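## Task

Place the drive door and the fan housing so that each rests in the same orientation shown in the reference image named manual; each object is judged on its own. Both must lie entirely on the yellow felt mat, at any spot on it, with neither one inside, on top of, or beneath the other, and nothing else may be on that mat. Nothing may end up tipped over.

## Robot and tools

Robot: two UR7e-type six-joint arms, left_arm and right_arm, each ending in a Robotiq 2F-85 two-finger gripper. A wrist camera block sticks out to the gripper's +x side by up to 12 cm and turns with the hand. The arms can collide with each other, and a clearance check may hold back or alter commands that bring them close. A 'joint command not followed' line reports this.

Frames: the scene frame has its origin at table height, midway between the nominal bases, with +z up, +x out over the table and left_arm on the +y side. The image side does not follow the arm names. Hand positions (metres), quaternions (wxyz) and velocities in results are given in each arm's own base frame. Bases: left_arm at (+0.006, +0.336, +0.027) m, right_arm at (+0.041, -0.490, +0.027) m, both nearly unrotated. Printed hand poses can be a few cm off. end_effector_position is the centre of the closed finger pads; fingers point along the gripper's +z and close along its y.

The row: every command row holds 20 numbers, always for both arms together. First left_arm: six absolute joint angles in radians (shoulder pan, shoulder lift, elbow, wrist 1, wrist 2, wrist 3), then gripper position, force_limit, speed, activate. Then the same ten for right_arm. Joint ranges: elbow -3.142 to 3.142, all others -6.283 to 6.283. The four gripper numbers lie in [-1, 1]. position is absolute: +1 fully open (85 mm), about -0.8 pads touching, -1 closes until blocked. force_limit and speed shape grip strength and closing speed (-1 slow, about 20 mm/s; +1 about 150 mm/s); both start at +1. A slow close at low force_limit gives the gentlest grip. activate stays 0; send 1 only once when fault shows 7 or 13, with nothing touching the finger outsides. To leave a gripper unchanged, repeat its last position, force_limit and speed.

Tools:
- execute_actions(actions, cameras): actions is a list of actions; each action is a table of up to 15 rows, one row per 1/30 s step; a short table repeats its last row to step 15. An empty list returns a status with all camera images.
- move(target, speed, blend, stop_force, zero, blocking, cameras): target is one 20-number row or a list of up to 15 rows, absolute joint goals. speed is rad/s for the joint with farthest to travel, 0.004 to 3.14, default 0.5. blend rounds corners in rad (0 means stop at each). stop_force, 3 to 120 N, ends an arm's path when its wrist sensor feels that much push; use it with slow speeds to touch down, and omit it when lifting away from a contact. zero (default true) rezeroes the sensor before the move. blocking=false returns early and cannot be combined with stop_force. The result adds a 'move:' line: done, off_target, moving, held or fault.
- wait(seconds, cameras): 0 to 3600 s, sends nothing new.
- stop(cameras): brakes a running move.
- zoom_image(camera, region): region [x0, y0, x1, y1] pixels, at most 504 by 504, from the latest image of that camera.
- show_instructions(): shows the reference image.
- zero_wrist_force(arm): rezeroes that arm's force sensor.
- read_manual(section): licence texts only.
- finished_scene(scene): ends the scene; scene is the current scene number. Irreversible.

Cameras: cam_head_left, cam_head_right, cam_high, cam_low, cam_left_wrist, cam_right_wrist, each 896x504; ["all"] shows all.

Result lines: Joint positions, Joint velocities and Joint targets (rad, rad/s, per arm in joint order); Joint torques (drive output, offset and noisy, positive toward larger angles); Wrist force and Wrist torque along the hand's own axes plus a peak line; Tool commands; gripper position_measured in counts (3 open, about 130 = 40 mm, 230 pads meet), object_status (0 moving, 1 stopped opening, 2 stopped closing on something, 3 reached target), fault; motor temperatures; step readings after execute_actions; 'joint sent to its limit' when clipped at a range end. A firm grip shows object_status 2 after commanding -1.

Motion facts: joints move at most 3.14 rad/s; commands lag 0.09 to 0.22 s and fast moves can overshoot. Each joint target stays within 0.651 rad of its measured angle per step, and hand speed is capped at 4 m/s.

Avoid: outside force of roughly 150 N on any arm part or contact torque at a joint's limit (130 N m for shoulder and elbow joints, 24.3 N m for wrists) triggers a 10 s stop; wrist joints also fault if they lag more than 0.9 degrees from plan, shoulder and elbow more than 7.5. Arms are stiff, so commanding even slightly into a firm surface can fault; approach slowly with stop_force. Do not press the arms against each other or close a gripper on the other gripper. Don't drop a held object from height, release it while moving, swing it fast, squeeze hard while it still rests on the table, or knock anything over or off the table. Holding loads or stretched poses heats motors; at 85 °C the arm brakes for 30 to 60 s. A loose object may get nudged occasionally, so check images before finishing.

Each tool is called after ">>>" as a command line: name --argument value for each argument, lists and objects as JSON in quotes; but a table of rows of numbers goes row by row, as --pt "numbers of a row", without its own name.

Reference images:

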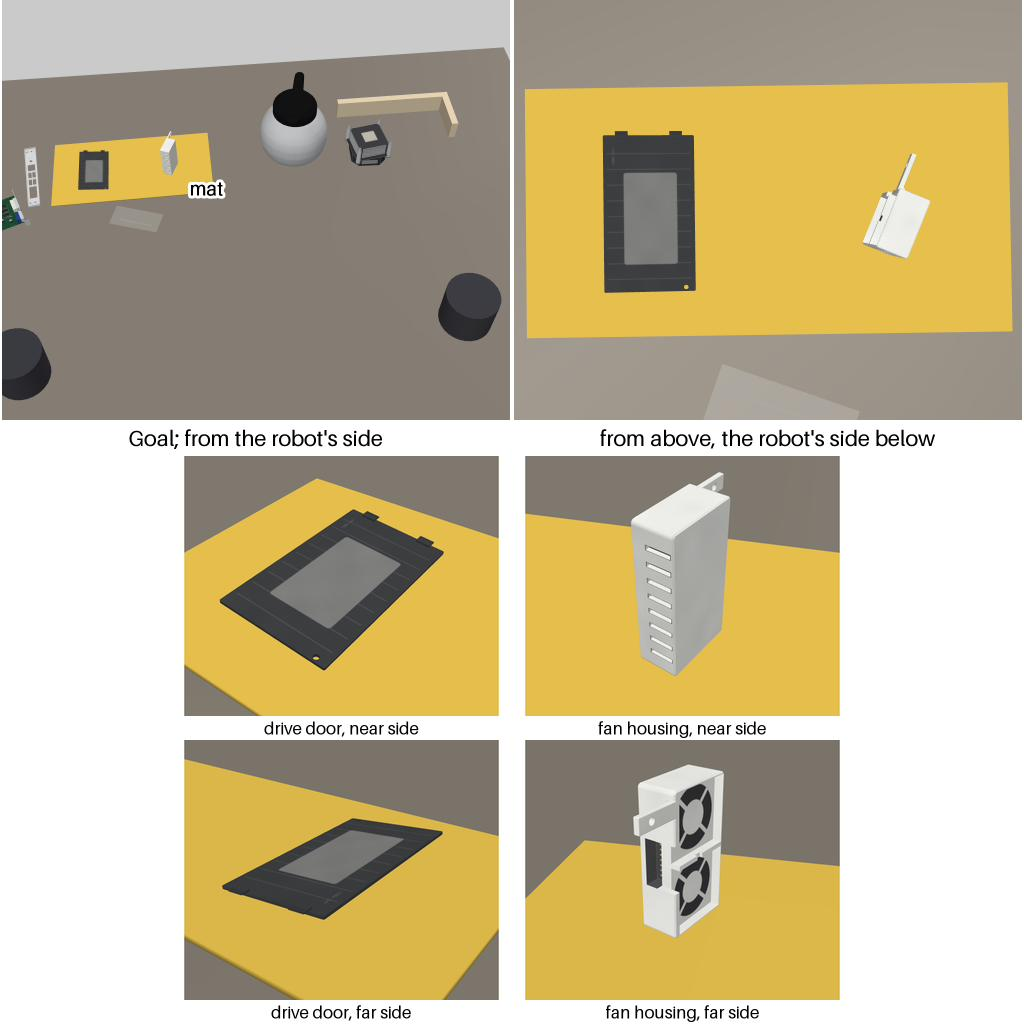

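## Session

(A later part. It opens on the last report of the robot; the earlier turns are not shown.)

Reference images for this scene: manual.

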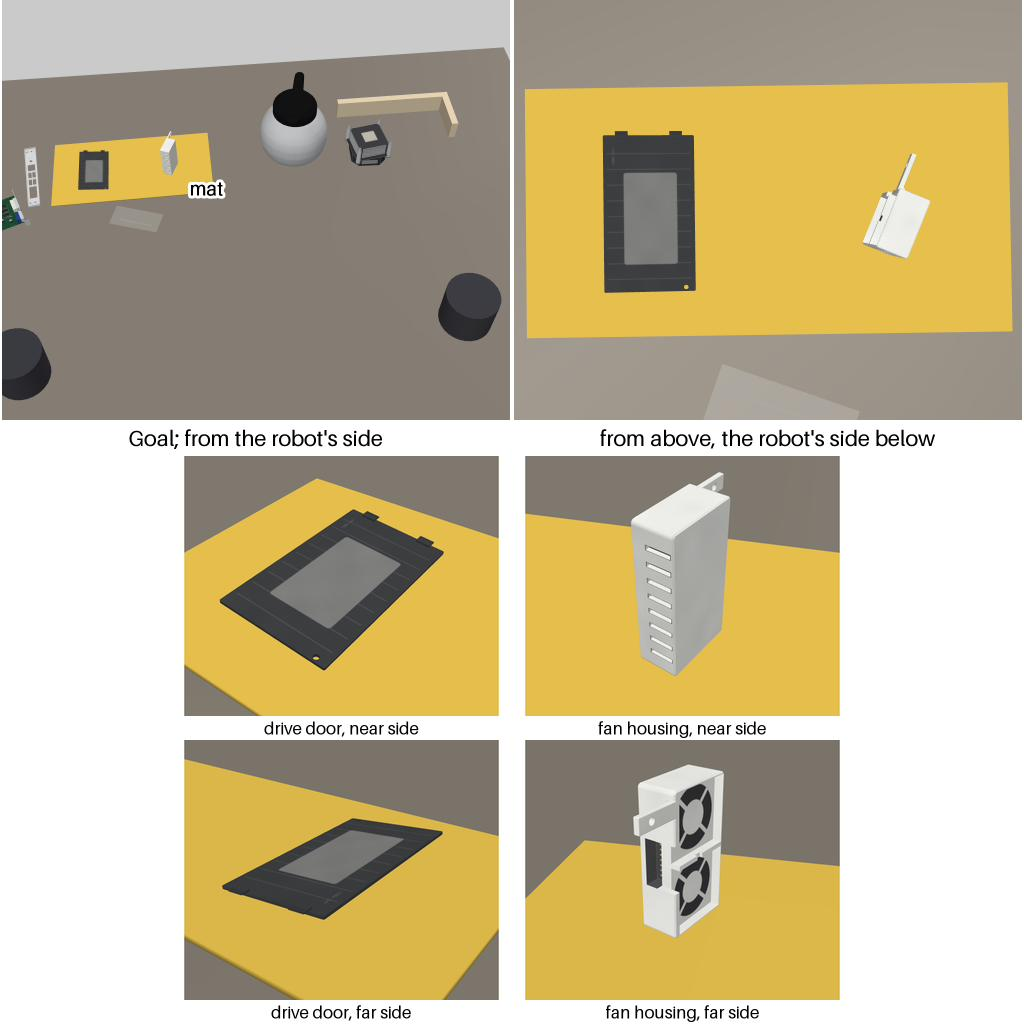

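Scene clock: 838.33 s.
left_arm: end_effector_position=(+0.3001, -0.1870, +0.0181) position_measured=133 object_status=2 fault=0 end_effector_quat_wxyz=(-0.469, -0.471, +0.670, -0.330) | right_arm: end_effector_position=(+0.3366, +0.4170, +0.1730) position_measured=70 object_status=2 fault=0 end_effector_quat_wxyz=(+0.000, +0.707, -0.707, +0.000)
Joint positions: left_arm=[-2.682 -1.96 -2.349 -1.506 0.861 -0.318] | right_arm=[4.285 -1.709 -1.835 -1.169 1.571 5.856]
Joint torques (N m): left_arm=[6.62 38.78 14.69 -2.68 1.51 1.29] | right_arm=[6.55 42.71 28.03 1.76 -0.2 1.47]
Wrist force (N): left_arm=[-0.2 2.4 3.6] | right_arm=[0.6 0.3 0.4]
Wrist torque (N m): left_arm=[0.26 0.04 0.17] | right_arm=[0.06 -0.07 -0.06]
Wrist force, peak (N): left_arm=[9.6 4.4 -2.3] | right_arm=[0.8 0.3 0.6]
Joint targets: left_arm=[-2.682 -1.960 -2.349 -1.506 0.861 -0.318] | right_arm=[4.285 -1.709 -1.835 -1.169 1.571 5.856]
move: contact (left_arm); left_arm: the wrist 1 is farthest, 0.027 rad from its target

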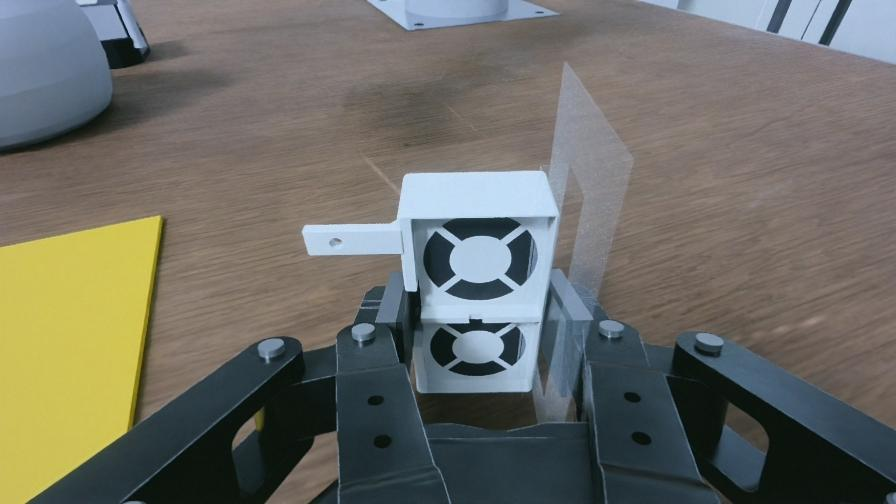

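>>> move --target '[-2.6821,-1.98435,-2.3518,-1.47935,0.8613,-0.3179,-0.98,-0.5,-1,0,4.2847,-1.7086,-1.8351,-1.1687,1.5708,5.8555,-1,-0.5,-1,0]' --speed 0.02 --stop_force 7 --cameras '["cam_left_wrist"]'

Scene clock: 845.37 s.
left_arm: end_effector_position=(+0.3001, -0.1870, +0.0179) position_measured=133 object_status=2 fault=0 end_effector_quat_wxyz=(-0.469, -0.471, +0.670, -0.330) | right_arm: end_effector_position=(+0.3366, +0.4170, +0.1730) position_measured=70 object_status=2 fault=0 end_effector_quat_wxyz=(+0.000, +0.707, -0.707, +0.000)
Joint positions: left_arm=[-2.682 -1.96 -2.349 -1.506 0.861 -0.318] | right_arm=[4.285 -1.709 -1.835 -1.169 1.571 5.856]
Joint torques (N m): left_arm=[1.1 38.54 12.04 -2.74 1.54 1.19] | right_arm=[6.27 43.54 28.54 1.55 -0.43 1.47]
Wrist force (N): left_arm=[1.4 2.0 2.8] | right_arm=[0.5 0.4 0.3]
Wrist torque (N m): left_arm=[0.31 -0.03 0.22] | right_arm=[0.07 -0.04 -0.06]
Wrist force, peak (N): left_arm=[13.7 6.2 -3.8] | right_arm=[0.8 0.4 0.6]
Joint targets: left_arm=[-2.682 -1.960 -2.349 -1.506 0.861 -0.318] | right_arm=[4.285 -1.709 -1.835 -1.169 1.571 5.856]
move: contact (left_arm); left_arm: the wrist 1 is farthest, 0.026 rad from its target

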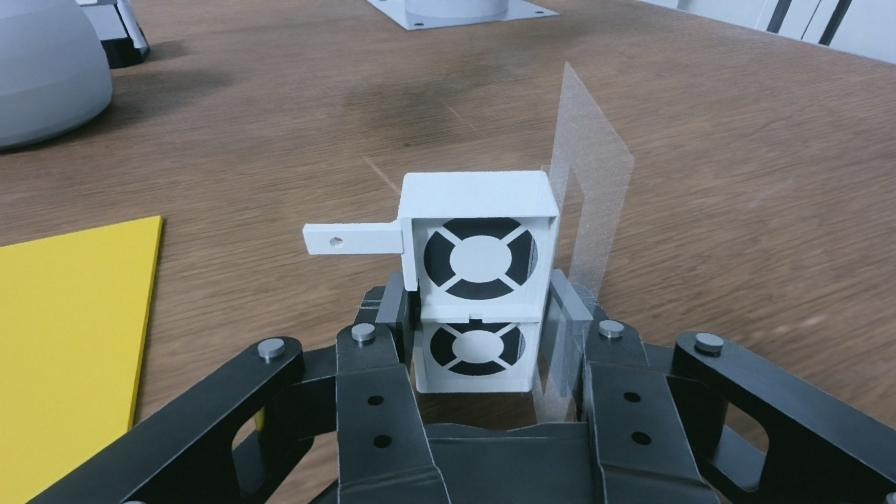

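>>> move --target '[-2.682,-1.960,-2.349,-1.506,0.861,-0.318,0.26,-0.5,-1,0,4.2847,-1.7086,-1.8351,-1.1687,1.5708,5.8555,-1,-0.5,-1,0]' --speed 0.1 --cameras '["cam_left_wrist","cam_head_left"]'

Scene clock: 853.13 s.
left_arm: end_effector_position=(+0.3004, -0.1869, +0.0181) position_measured=96 object_status=0 fault=0 end_effector_quat_wxyz=(-0.469, -0.471, +0.670, -0.330) | right_arm: end_effector_position=(+0.3366, +0.4170, +0.1730) position_measured=70 object_status=2 fault=0 end_effector_quat_wxyz=(+0.000, +0.707, -0.707, +0.000)
Joint positions: left_arm=[-2.682 -1.96 -2.349 -1.506 0.861 -0.318] | right_arm=[4.285 -1.709 -1.835 -1.169 1.571 5.856]
Joint torques (N m): left_arm=[8.93 25.33 18.05 -2.41 -3.66 -1.2] | right_arm=[7.02 42.8 27.9 1.53 -0.55 1.42]
Wrist force (N): left_arm=[-0.3 2.5 3.6] | right_arm=[0.5 0.3 0.1]
Wrist torque (N m): left_arm=[0.27 -0.05 0.16] | right_arm=[0.06 -0.05 -0.06]
Wrist force, peak (N): left_arm=[-0.9 2.8 3.8] | right_arm=[0.5 0.5 0.7]
Joint targets: left_arm=[-2.682 -1.960 -2.349 -1.506 0.861 -0.318] | right_arm=[4.285 -1.709 -1.835 -1.169 1.571 5.856]
move: done
Images, in order (width x height): cam_head_left 896x504, cam_left_wrist 896x504.

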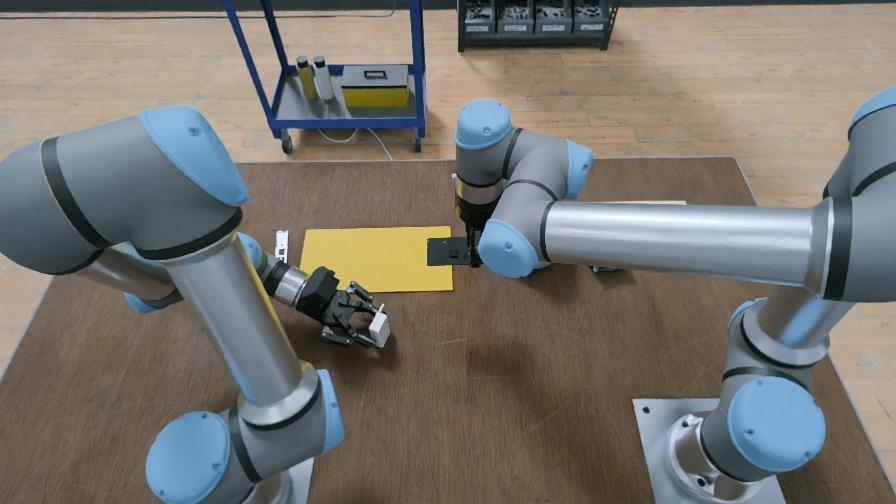

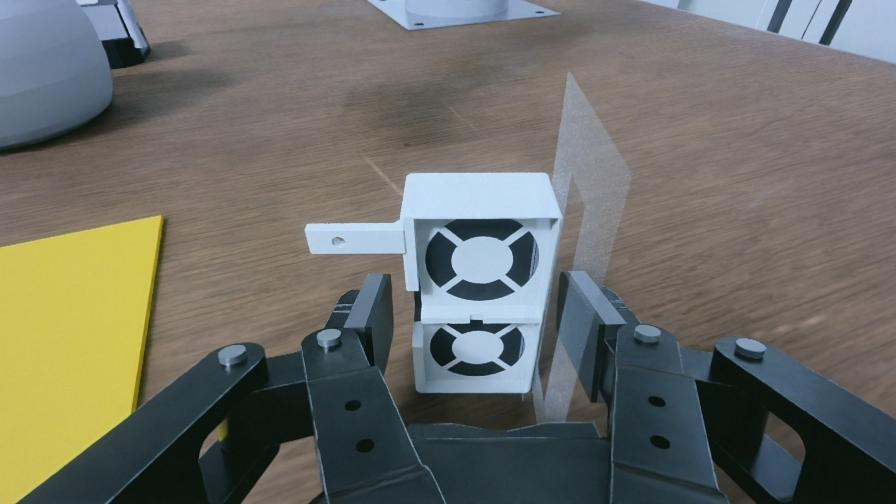

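>>> move --target '[-2.5277,-1.9450,-2.1821,-1.7378,1.0011,-0.2354,0.26,-0.5,-1,0,4.2847,-1.7086,-1.8351,-1.1687,1.5708,5.8555,-1,-0.5,-1,0]' --speed 0.15 --cameras '["cam_left_wrist","cam_head_left","cam_low"]'

Scene clock: 888.67 s.
left_arm: end_effector_position=(+0.3322, -0.0985, +0.0522) position_measured=96 object_status=3 fault=0 end_effector_quat_wxyz=(-0.469, -0.471, +0.670, -0.330) | right_arm: end_effector_position=(+0.3366, +0.4170, +0.1730) position_measured=70 object_status=2 fault=0 end_effector_quat_wxyz=(+0.000, +0.707, -0.707, +0.000)
Joint positions: left_arm=[-2.528 -1.945 -2.182 -1.738 1.001 -0.235] | right_arm=[4.285 -1.709 -1.835 -1.169 1.571 5.856]
Joint torques (N m): left_arm=[-7.88 33.21 2.25 1.93 -3.24 -1.27] | right_arm=[7.04 42.25 27.98 1.43 -0.48 1.39]
Wrist force (N): left_arm=[-0.5 2.6 3.6] | right_arm=[0.6 0.4 0.5]
Wrist torque (N m): left_arm=[0.34 0.04 0.05] | right_arm=[0.07 -0.05 -0.06]
Wrist force, peak (N): left_arm=[-0.4 2.6 4.5] | right_arm=[0.7 0.5 0.5]
Joint targets: left_arm=[-2.528 -1.945 -2.182 -1.738 1.001 -0.235] | right_arm=[4.285 -1.709 -1.835 -1.169 1.571 5.856]
move: done
Images, in order (width x height): cam_head_left 896x504, cam_low 896x504, cam_left_wrist 896x504.

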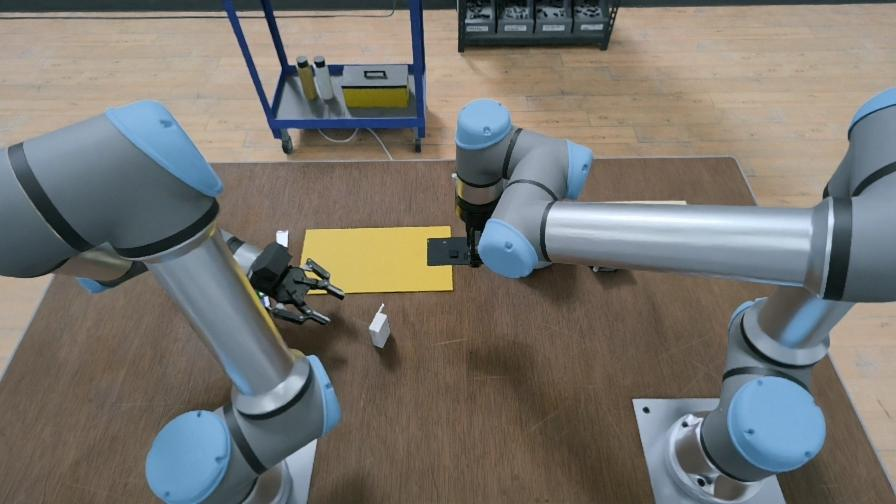

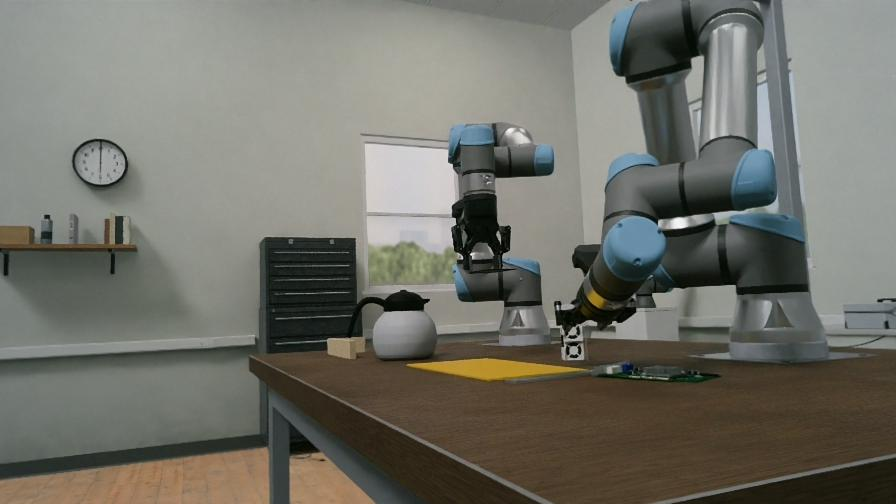

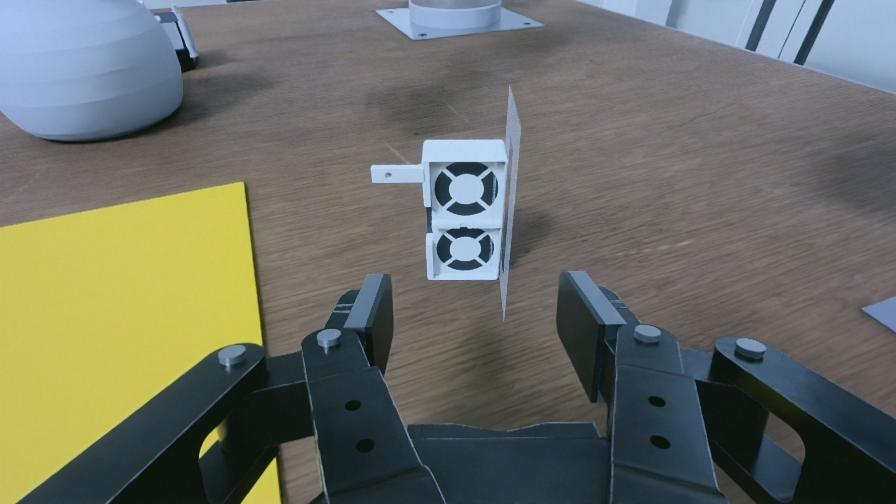

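>>> move --pt "-2.5277 -1.60 -2.1821 -1.7378 1.0011 -0.2354 1 -0.5 -0.3 0 4.2847 -1.7086 -1.8351 -1.1687 1.5708 5.8555 -1 -0.5 -1 0" --pt "-3.3688 -1.3255 -2.3154 -1.0715 1.5708 0.1184 1 -0.5 -0.3 0 4.2847 -1.7086 -1.8351 -1.1687 1.5708 5.8555 -1 -0.5 -1 0" --speed '[0.5,0.5]' --blend '[0.05,0]' --cameras '["cam_left_wrist","cam_head_left","cam_high"]'

Scene clock: 927.23 s.
left_arm: end_effector_position=(+0.3020, -0.2066, +0.1300) position_measured=3 object_status=3 fault=0 end_effector_quat_wxyz=(+0.000, +0.172, +0.985, +0.000) | right_arm: end_effector_position=(+0.3366, +0.4170, +0.1730) position_measured=70 object_status=2 fault=0 end_effector_quat_wxyz=(+0.000, +0.707, -0.707, +0.000)
Joint positions: left_arm=[-3.369 -1.325 -2.315 -1.072 1.571 0.118] | right_arm=[4.285 -1.709 -1.835 -1.169 1.571 5.856]
Joint torques (N m): left_arm=[-8.74 0.98 32.27 3.61 -0.49 0.42] | right_arm=[6.28 43.25 27.31 1.54 -0.73 1.48]
Wrist force (N): left_arm=[-1.3 3.5 3.1] | right_arm=[0.6 0.2 0.2]
Wrist torque (N m): left_arm=[0.60 0.11 0.06] | right_arm=[0.04 -0.06 -0.06]
Wrist force, peak (N): left_arm=[-2.5 2.7 4.7] | right_arm=[0.7 0.4 0.7]
Joint targets: left_arm=[-3.369 -1.326 -2.315 -1.071 1.571 0.118] | right_arm=[4.285 -1.709 -1.835 -1.169 1.571 5.856]
move: done
Images, in order (width x height): cam_head_left 896x504, cam_high 896x504, cam_left_wrist 896x504.

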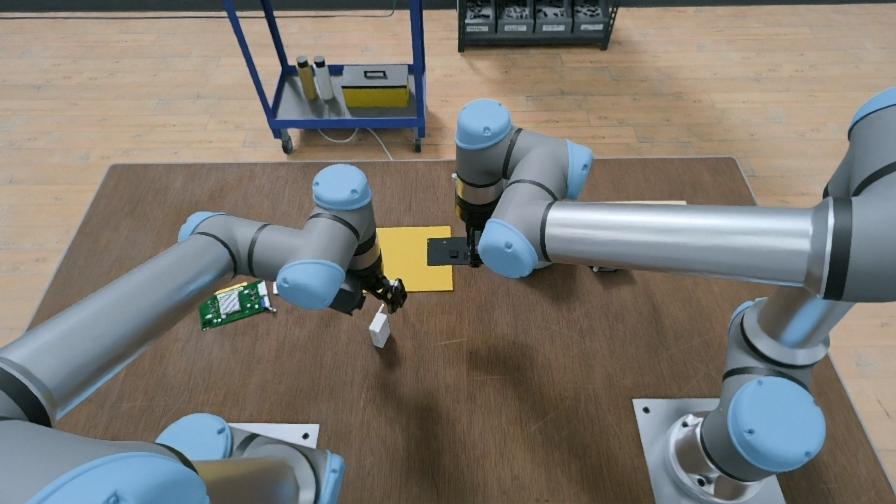

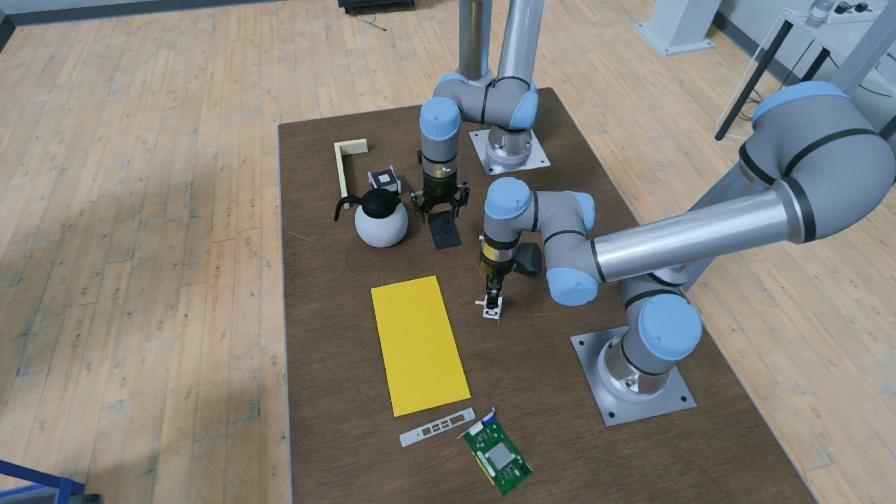

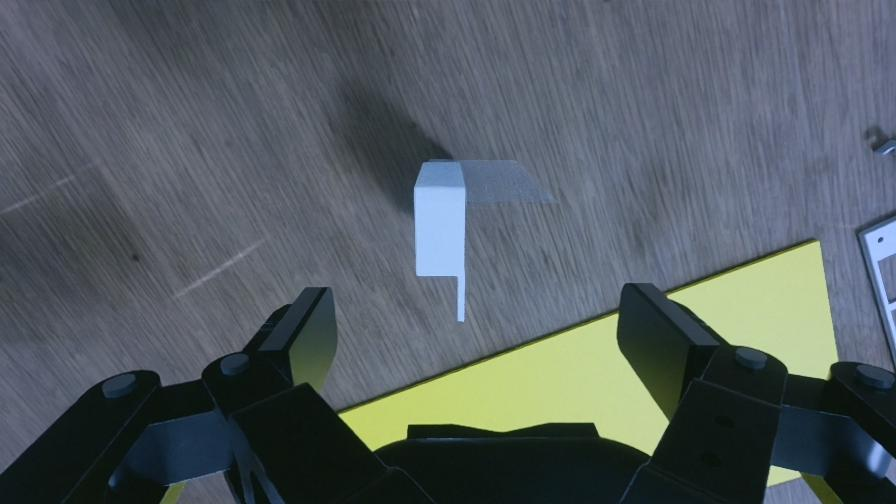

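>>> move --pt "-3.4039 -1.3864 -2.3607 -0.9653 1.5708 0.0833 1 -0.5 -0.3 0 4.2847 -1.7086 -1.8351 -1.1687 1.5708 5.8555 -1 -0.5 -1 0" --pt "-3.4039 -1.4882 -2.4303 -0.7939 1.5708 0.0833 1 -0.5 -0.3 0 4.2847 -1.7086 -1.8351 -1.1687 1.5708 5.8555 -1 -0.5 -1 0" --speed '[0.2,0.08]' --stop_force 5 --cameras '["cam_left_wrist"]'

Scene clock: 966.93 s.
left_arm: end_effector_position=(+0.2980, -0.2180, +0.0541) position_measured=3 object_status=3 fault=0 end_effector_quat_wxyz=(+0.000, +0.172, +0.985, +0.000) | right_arm: end_effector_position=(+0.3366, +0.4170, +0.1730) position_measured=70 object_status=2 fault=0 end_effector_quat_wxyz=(+0.000, +0.707, -0.707, +0.000)
Joint positions: left_arm=[-3.404 -1.488 -2.43 -0.794 1.571 0.083] | right_arm=[4.285 -1.709 -1.835 -1.169 1.571 5.856]
Joint torques (N m): left_arm=[8.35 27.84 28.79 0.34 2.15 1.69] | right_arm=[7.39 42.54 28.65 1.53 -0.8 1.27]
Wrist force (N): left_arm=[-1.4 3.1 3.2] | right_arm=[0.6 0.2 0.7]
Wrist torque (N m): left_arm=[0.60 0.12 -0.03] | right_arm=[0.05 -0.06 -0.06]
Wrist force, peak (N): left_arm=[-1.2 4.0 3.1] | right_arm=[0.8 0.6 0.6]
Joint targets: left_arm=[-3.404 -1.488 -2.430 -0.794 1.571 0.083] | right_arm=[4.285 -1.709 -1.835 -1.169 1.571 5.856]
move: done

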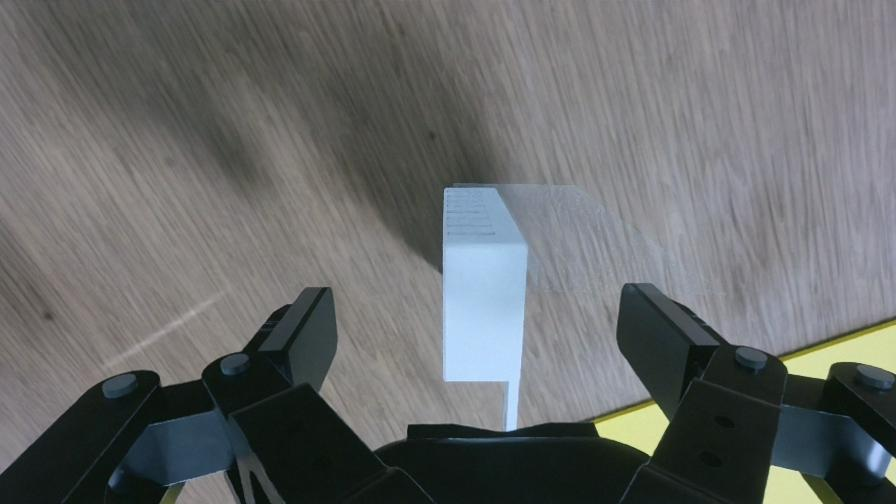

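>>> move --target '[-3.4039,-1.4882,-2.4303,-0.7939,1.5708,0.0833,-1,-0.5,-1,0,4.2847,-1.7086,-1.8351,-1.1687,1.5708,5.8555,-1,-0.5,-1,0]' --speed 0.1 --cameras '["cam_left_wrist"]'

Scene clock: 974.83 s.
left_arm: end_effector_position=(+0.2980, -0.2180, +0.0541) position_measured=179 object_status=0 fault=0 end_effector_quat_wxyz=(+0.000, +0.172, +0.985, +0.000) | right_arm: end_effector_position=(+0.3366, +0.4170, +0.1730) position_measured=70 object_status=2 fault=0 end_effector_quat_wxyz=(+0.000, +0.707, -0.707, +0.000)
Joint positions: left_arm=[-3.404 -1.488 -2.43 -0.794 1.571 0.083] | right_arm=[4.285 -1.709 -1.835 -1.169 1.571 5.856]
Joint torques (N m): left_arm=[6.23 25.96 26.97 0.93 1.49 1.36] | right_arm=[5.8 43.52 26.94 1.65 -1.08 1.37]
Wrist force (N): left_arm=[-1.4 2.9 0.5] | right_arm=[0.7 0.4 0.3]
Wrist torque (N m): left_arm=[0.70 0.13 -0.03] | right_arm=[0.07 -0.07 -0.06]
Wrist force, peak (N): left_arm=[-1.8 3.5 3.5] | right_arm=[0.7 0.6 0.5]
Joint targets: left_arm=[-3.404 -1.488 -2.430 -0.794 1.571 0.083] | right_arm=[4.285 -1.709 -1.835 -1.169 1.571 5.856]
move: done

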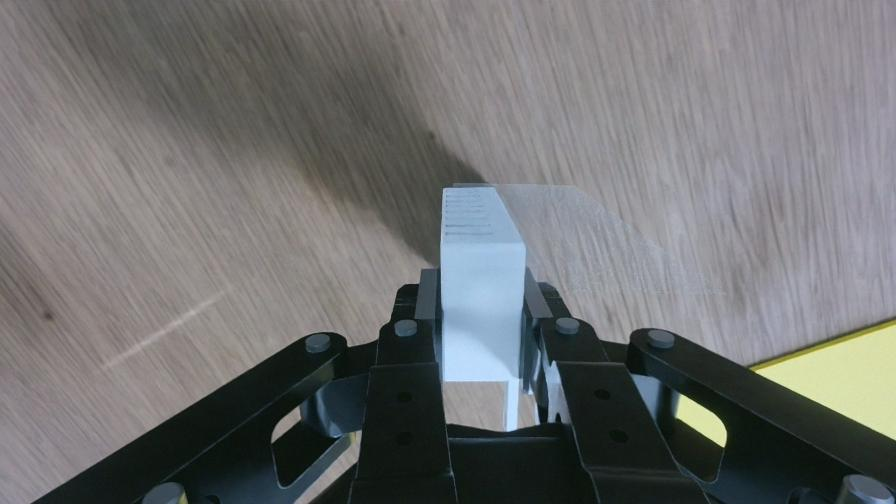

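>>> move --pt "-3.4039 -1.3979 -2.3706 -0.9439 1.5708 0.0833 -1 -0.5 -1 0 4.2847 -1.7086 -1.8351 -1.1687 1.5708 5.8555 -1 -0.5 -1 0" --pt "-3.3931 -1.2476 -2.4243 -1.0405 1.5708 0.0941 -1 -0.5 -1 0 4.2847 -1.7086 -1.8351 -1.1687 1.5708 5.8555 -1 -0.5 -1 0" --speed '[0.15,0.15]' --blend '[0.03,0]' --cameras '["cam_left_wrist","cam_head_left"]'

Scene clock: 998.60 s.
left_arm: end_effector_position=(+0.2602, -0.2045, +0.1101) position_measured=179 object_status=2 fault=0 end_effector_quat_wxyz=(+0.000, +0.172, +0.985, +0.000) end_effector_velocity=(+0.002, -0.001, +0.001) end_effector_angular_velocity=(-0.002, -0.006, +0.000) | right_arm: end_effector_position=(+0.3366, +0.4170, +0.1730) position_measured=70 object_status=2 fault=0 end_effector_quat_wxyz=(+0.000, +0.707, -0.707, +0.000)
Joint positions: left_arm=[-3.393 -1.247 -2.425 -1.041 1.571 0.094] | right_arm=[4.285 -1.709 -1.835 -1.169 1.571 5.856]
Joint velocities: left_arm=[0 -0.002 0.003 0.006 0 0] | right_arm=[within noise]
Joint torques (N m): left_arm=[0.56 -6.11 31.5 5.67 0.79 0.08] | right_arm=[6.26 43.65 27.72 1.6 -1.18 1.51]
Wrist force (N): left_arm=[-1.4 3.5 3.4] | right_arm=[0.6 0.4 0.6]
Wrist torque (N m): left_arm=[0.63 0.15 -0.11] | right_arm=[0.07 -0.06 -0.06]
Wrist force, peak (N): left_arm=[-1.2 3.6 4.3] | right_arm=[0.8 0.4 0.6]
Joint targets: left_arm=[-3.393 -1.248 -2.424 -1.040 1.571 0.094] | right_arm=[4.285 -1.709 -1.835 -1.169 1.571 5.856]
move: done
Images, in order (width x height): cam_head_left 896x504, cam_left_wrist 896x504.

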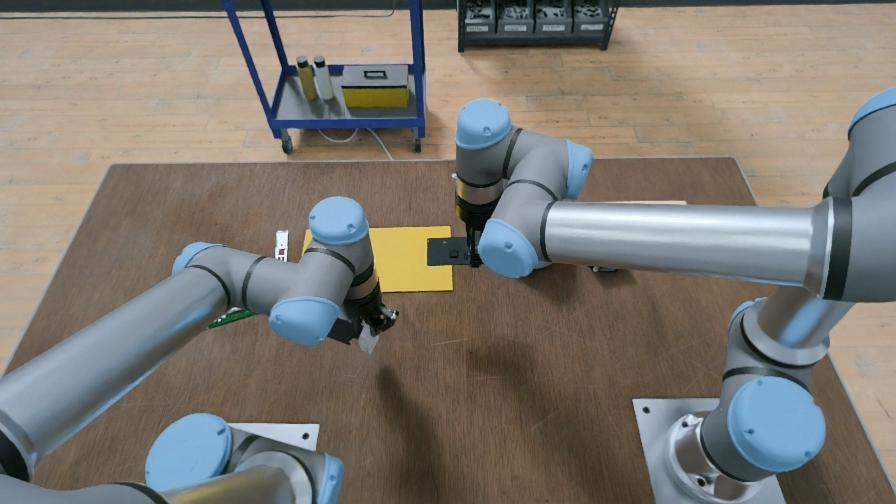

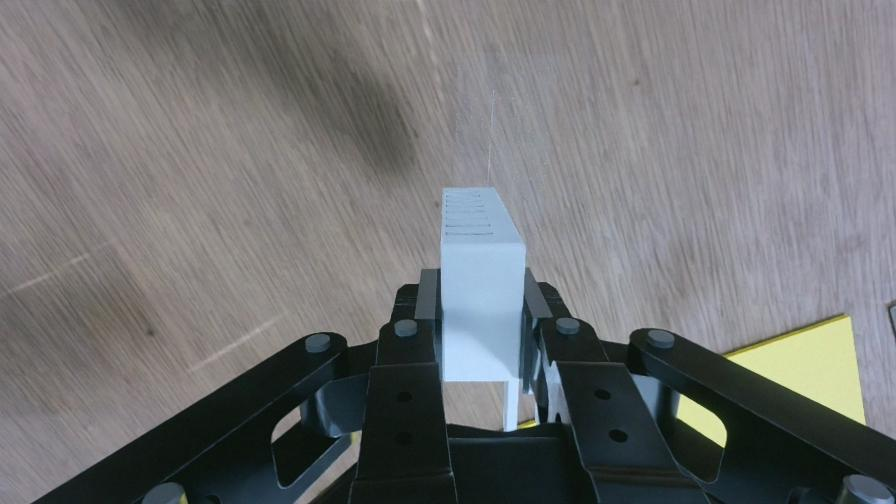

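>>> move --pt "-3.0410 -1.6768 -1.9943 -1.0413 1.5708 0.4462 -1 -0.5 -1 0 4.2847 -1.7086 -1.8351 -1.1687 1.5708 5.8555 -1 -0.5 -1 0" --pt "-3.0410 -1.7593 -2.0669 -0.8862 1.5708 0.4462 -1 -0.5 -1 0 4.2847 -1.7086 -1.8351 -1.1687 1.5708 5.8555 -1 -0.5 -1 0" --speed '[0.5,0.2]' --blend '[0.05,0]' --cameras '["cam_left_wrist","cam_head_left","cam_high"]'

Scene clock: 1004.93 s.
left_arm: end_effector_position=(+0.4940, -0.0841, +0.0749) position_measured=179 object_status=2 fault=0 end_effector_quat_wxyz=(+0.000, +0.172, +0.985, +0.000) | right_arm: end_effector_position=(+0.3366, +0.4170, +0.1730) position_measured=70 object_status=2 fault=0 end_effector_quat_wxyz=(+0.000, +0.707, -0.707, +0.000)
Joint positions: left_arm=[-3.041 -1.759 -2.067 -0.886 1.571 0.446] | right_arm=[4.285 -1.709 -1.835 -1.169 1.571 5.856]
Joint torques (N m): left_arm=[8.41 42.11 29.78 1.38 0.3 1.77] | right_arm=[7.37 43.56 27.78 1.55 -1.28 1.51]
Wrist force (N): left_arm=[-1.8 3.3 3.3] | right_arm=[0.4 0.3 0.3]
Wrist torque (N m): left_arm=[0.66 0.14 0.04] | right_arm=[0.07 -0.03 -0.06]
Wrist force, peak (N): left_arm=[-3.1 5.9 2.6] | right_arm=[0.6 0.6 0.6]
Joint targets: left_arm=[-3.041 -1.759 -2.067 -0.886 1.571 0.446] | right_arm=[4.285 -1.709 -1.835 -1.169 1.571 5.856]
move: done
Images, in order (width x height): cam_head_left 896x504, cam_high 896x504, cam_left_wrist 896x504.

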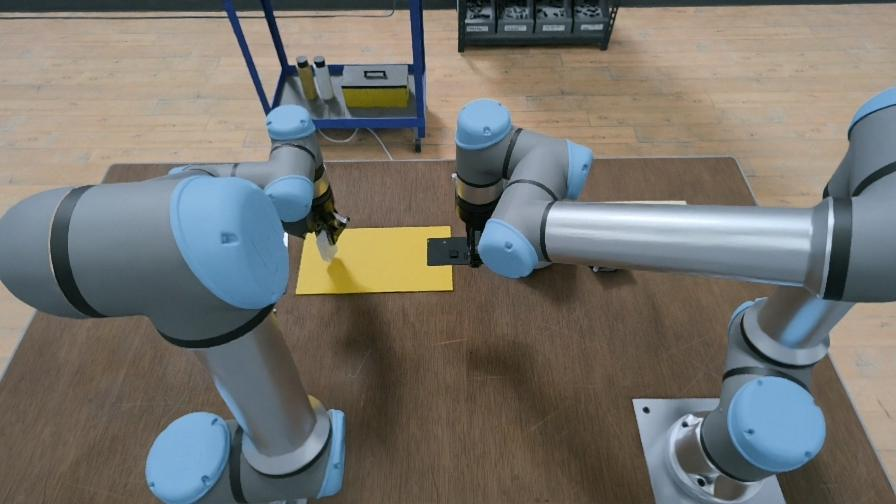

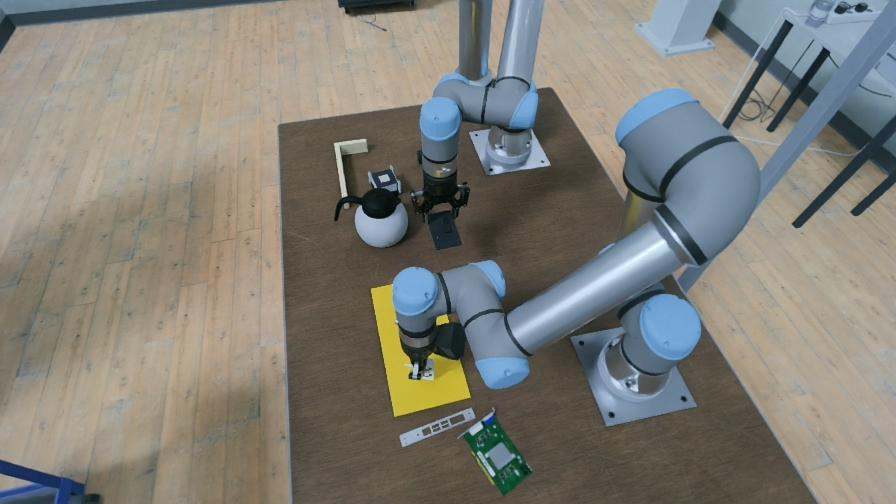

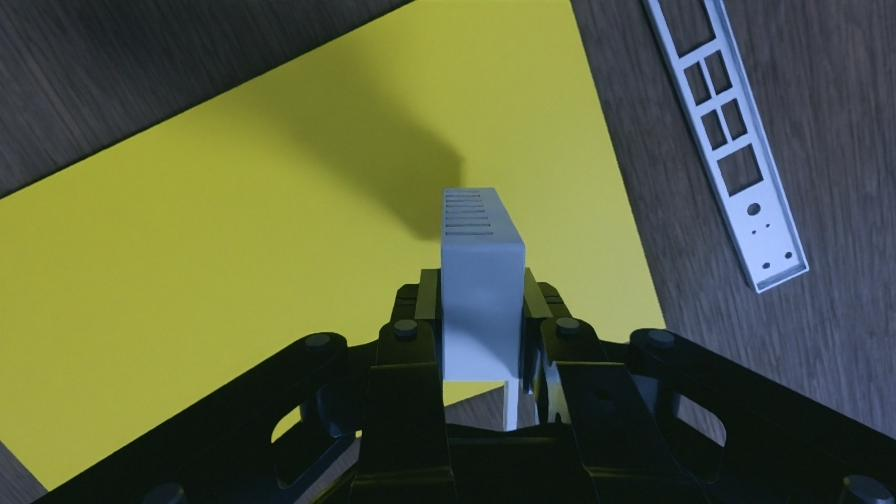

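>>> move --target '[-3.0410,-1.8131,-2.0988,-0.8005,1.5708,0.4462,-1,-0.5,-1,0,4.2847,-1.7086,-1.8351,-1.1687,1.5708,5.8555,-1,-0.5,-1,0]' --speed 0.025 --stop_force 4 --cameras '["cam_left_wrist"]'

Scene clock: 1013.80 s.
left_arm: end_effector_position=(+0.4944, -0.0841, +0.0573) position_measured=179 object_status=2 fault=0 end_effector_quat_wxyz=(+0.000, +0.172, +0.985, +0.000) | right_arm: end_effector_position=(+0.3366, +0.4170, +0.1730) position_measured=70 object_status=2 fault=0 end_effector_quat_wxyz=(+0.000, +0.707, -0.707, +0.000)
Joint positions: left_arm=[-3.041 -1.791 -2.086 -0.836 1.571 0.446] | right_arm=[4.285 -1.709 -1.835 -1.169 1.571 5.856]
Joint torques (N m): left_arm=[8.03 40.77 27.35 0.52 -0.15 1.68] | right_arm=[6.74 42.43 27.06 1.61 -1.34 1.5]
Wrist force (N): left_arm=[-2.3 2.6 -2.6] | right_arm=[0.4 0.2 0.5]
Wrist torque (N m): left_arm=[0.69 0.21 0.00] | right_arm=[0.05 -0.03 -0.06]
Wrist force, peak (N): left_arm=[-1.0 1.1 -9.9] | right_arm=[0.8 0.4 0.7]
Joint targets: left_arm=[-3.041 -1.791 -2.086 -0.836 1.571 0.446] | right_arm=[4.285 -1.709 -1.835 -1.169 1.571 5.856]
move: contact (left_arm); left_arm: the wrist 1 is farthest, 0.035 rad from its target

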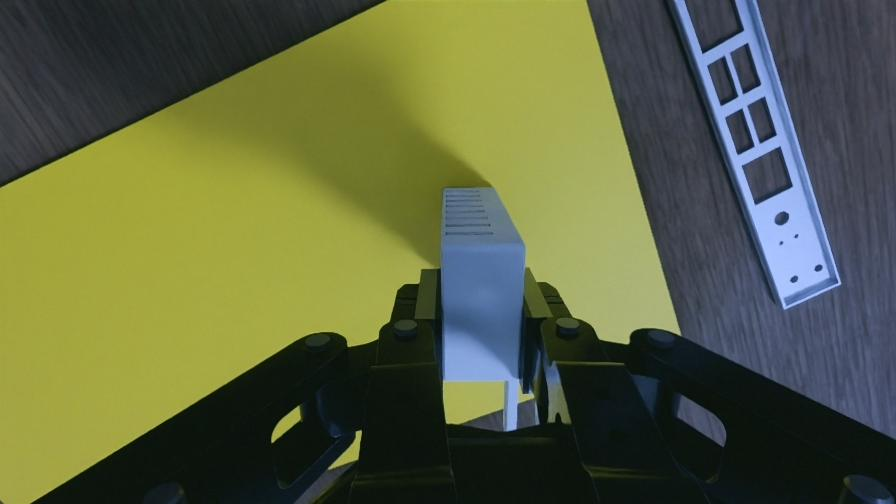

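>>> move --pt "-3.041 -1.791 -2.086 -0.836 1.571 0.446 0.6 -0.5 -1 0 4.2847 -1.7086 -1.8351 -1.1687 1.5708 5.8555 -1 -0.5 -1 0" --pt "-3.0410 -1.6768 -1.9943 -1.0413 1.5708 0.4462 0.6 -0.5 -1 0 4.2847 -1.7086 -1.8351 -1.1687 1.5708 5.8555 -1 -0.5 -1 0" --speed '[0.1,0.12]' --cameras '["cam_left_wrist","cam_head_left"]'

Scene clock: 1021.83 s.
left_arm: end_effector_position=(+0.4942, -0.0841, +0.1302) position_measured=53 object_status=3 fault=0 end_effector_quat_wxyz=(+0.000, +0.172, +0.985, +0.000) | right_arm: end_effector_position=(+0.3366, +0.4170, +0.1730) position_measured=70 object_status=2 fault=0 end_effector_quat_wxyz=(+0.000, +0.707, -0.707, +0.000)
Joint positions: left_arm=[-3.041 -1.677 -1.994 -1.041 1.571 0.446] | right_arm=[4.285 -1.709 -1.835 -1.169 1.571 5.856]
Joint torques (N m): left_arm=[7.58 15.62 12.98 5.7 -0.62 1.65] | right_arm=[7.09 43.63 28.42 1.54 -1.58 1.43]
Wrist force (N): left_arm=[-1.6 3.4 2.8] | right_arm=[0.4 0.3 0.4]
Wrist torque (N m): left_arm=[0.60 0.14 -0.01] | right_arm=[0.06 -0.04 -0.06]
Wrist force, peak (N): left_arm=[-2.0 3.2 3.9] | right_arm=[0.9 0.3 0.5]
Joint targets: left_arm=[-3.041 -1.677 -1.994 -1.041 1.571 0.446] | right_arm=[4.285 -1.709 -1.835 -1.169 1.571 5.856]
move: done
Images, in order (width x height): cam_head_left 896x504, cam_left_wrist 896x504.

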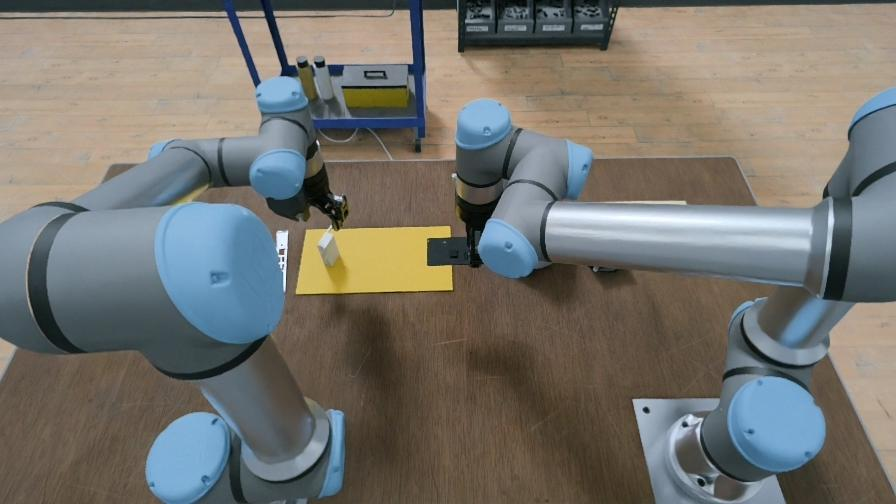

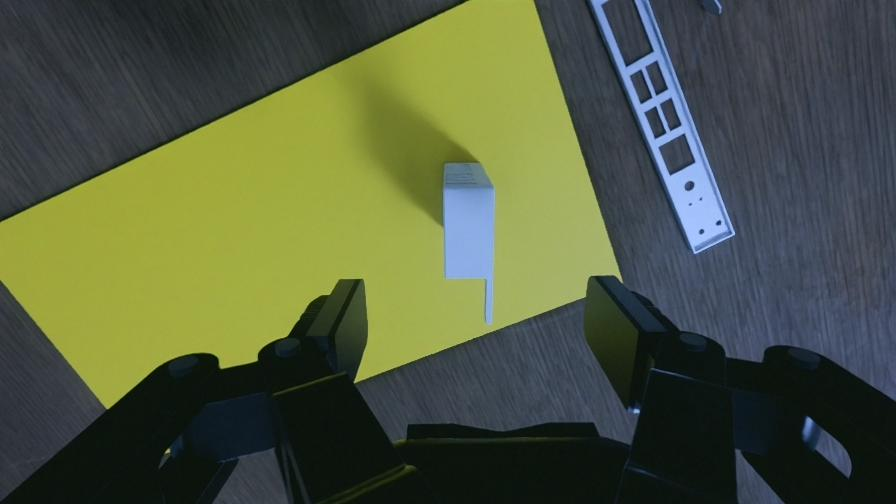

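>>> move --pt "-3.041 -1.47 -1.9943 -1.0413 1.5708 0.4462 0.05 -0.5 -0.5 0 4.2847 -1.7086 -1.8351 -1.1687 1.5708 5.8555 -1 -0.5 -1 0" --pt "-2.7220 -1.8252 -2.2201 -2.2379 0.3898 -1.5708 0.05 -0.5 -0.5 0 4.2847 -1.7086 -1.8351 -1.1687 1.5708 5.8555 -1 -0.5 -1 0" --speed '[0.4,0.7]' --blend '[0.05,0]' --cameras '["cam_left_wrist","cam_right_wrist","cam_head_left","cam_low"]'

Scene clock: 1053.53 s.
left_arm: end_effector_position=(+0.3812, -0.2361, +0.1659) position_measured=123 object_status=3 fault=0 end_effector_quat_wxyz=(+0.707, +0.707, +0.010, +0.011) | right_arm: end_effector_position=(+0.3366, +0.4170, +0.1730) position_measured=70 object_status=2 fault=0 end_effector_quat_wxyz=(+0.000, +0.707, -0.707, +0.000)
Joint positions: left_arm=[-2.722 -1.825 -2.22 -2.238 0.39 -1.571] | right_arm=[4.285 -1.709 -1.835 -1.169 1.571 5.856]
Joint torques (N m): left_arm=[-7.58 38.05 23.05 -0.89 0.22 -1.3] | right_arm=[6.02 43.57 27.91 1.37 -1.7 1.29]
Wrist force (N): left_arm=[-3.1 2.8 2.1] | right_arm=[0.6 0.3 0.4]
Wrist torque (N m): left_arm=[0.41 0.48 -0.46] | right_arm=[0.06 -0.06 -0.06]
Wrist force, peak (N): left_arm=[-2.1 3.5 5.5] | right_arm=[0.8 0.6 0.6]
Joint targets: left_arm=[-2.722 -1.825 -2.220 -2.238 0.390 -1.571] | right_arm=[4.285 -1.709 -1.835 -1.169 1.571 5.856]
move: done
Images, in order (width x height): cam_head_left 896x504, cam_low 896x504, cam_left_wrist 896x504, cam_right_wrist 896x504.

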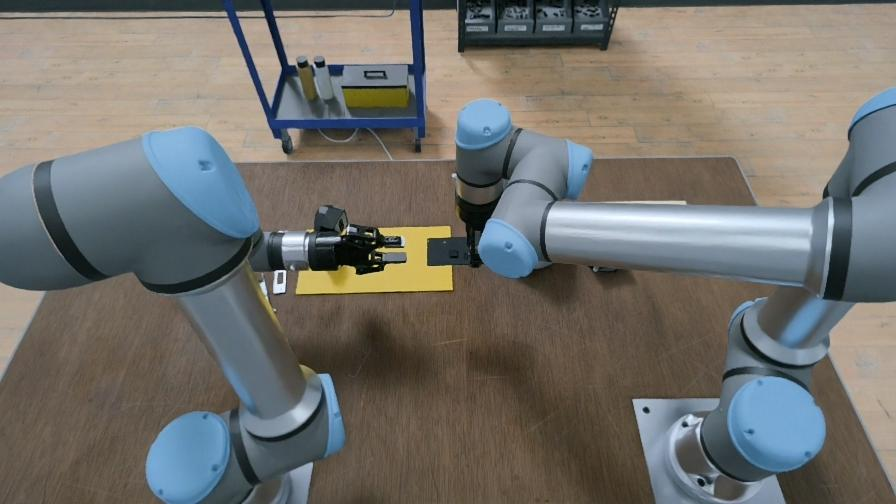

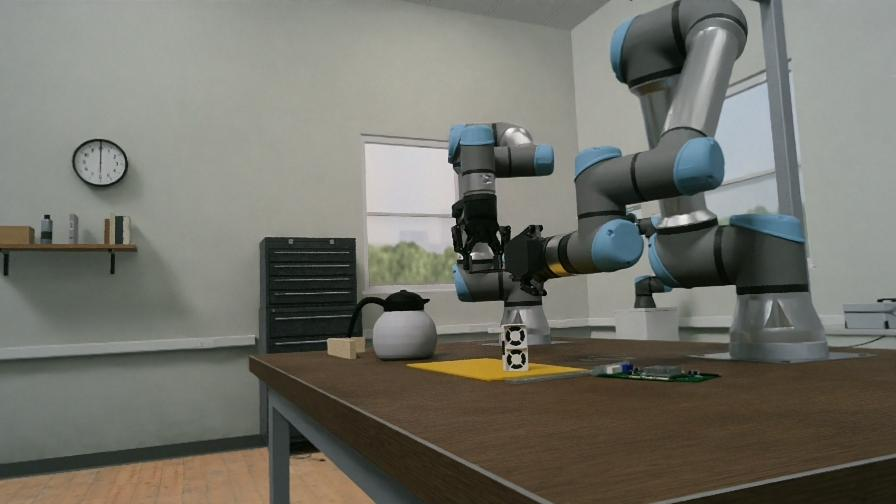

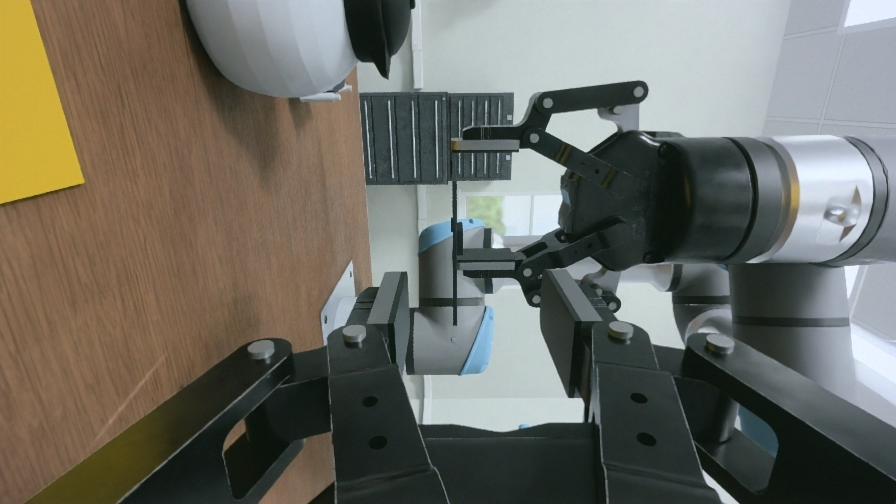

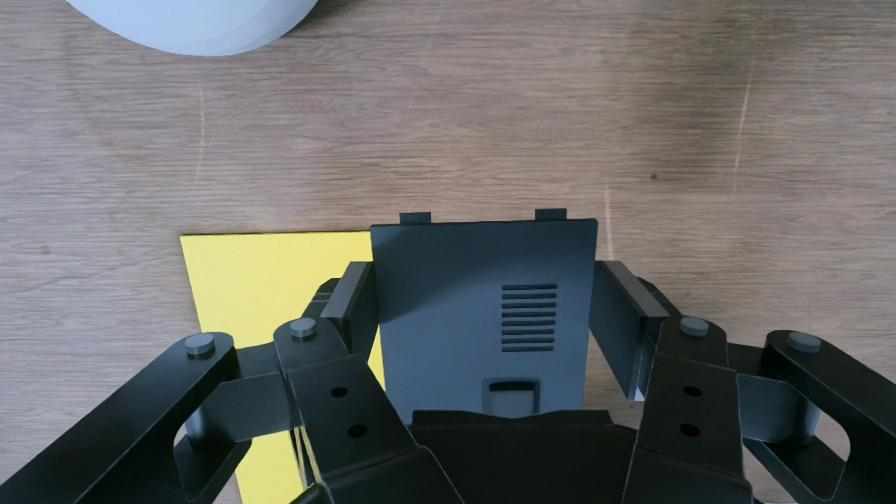

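>>> zoom_image --camera "cam_left_wrist" --region '[380, 120, 580, 420]'

>>> zoom_image --camera "cam_right_wrist" --region '[340, 190, 640, 440]'

Scaled by 1.680 from the camera's image (finer frame: 1280x720).

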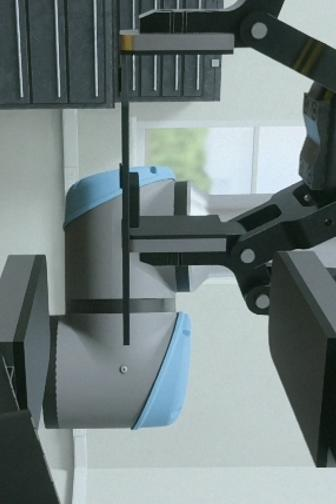

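Scaled by 1.680 from the camera's image (finer frame: 1280x720).

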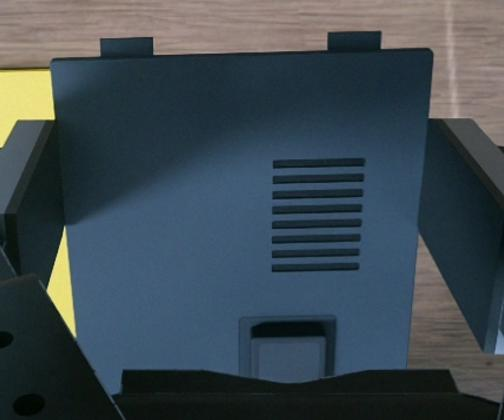

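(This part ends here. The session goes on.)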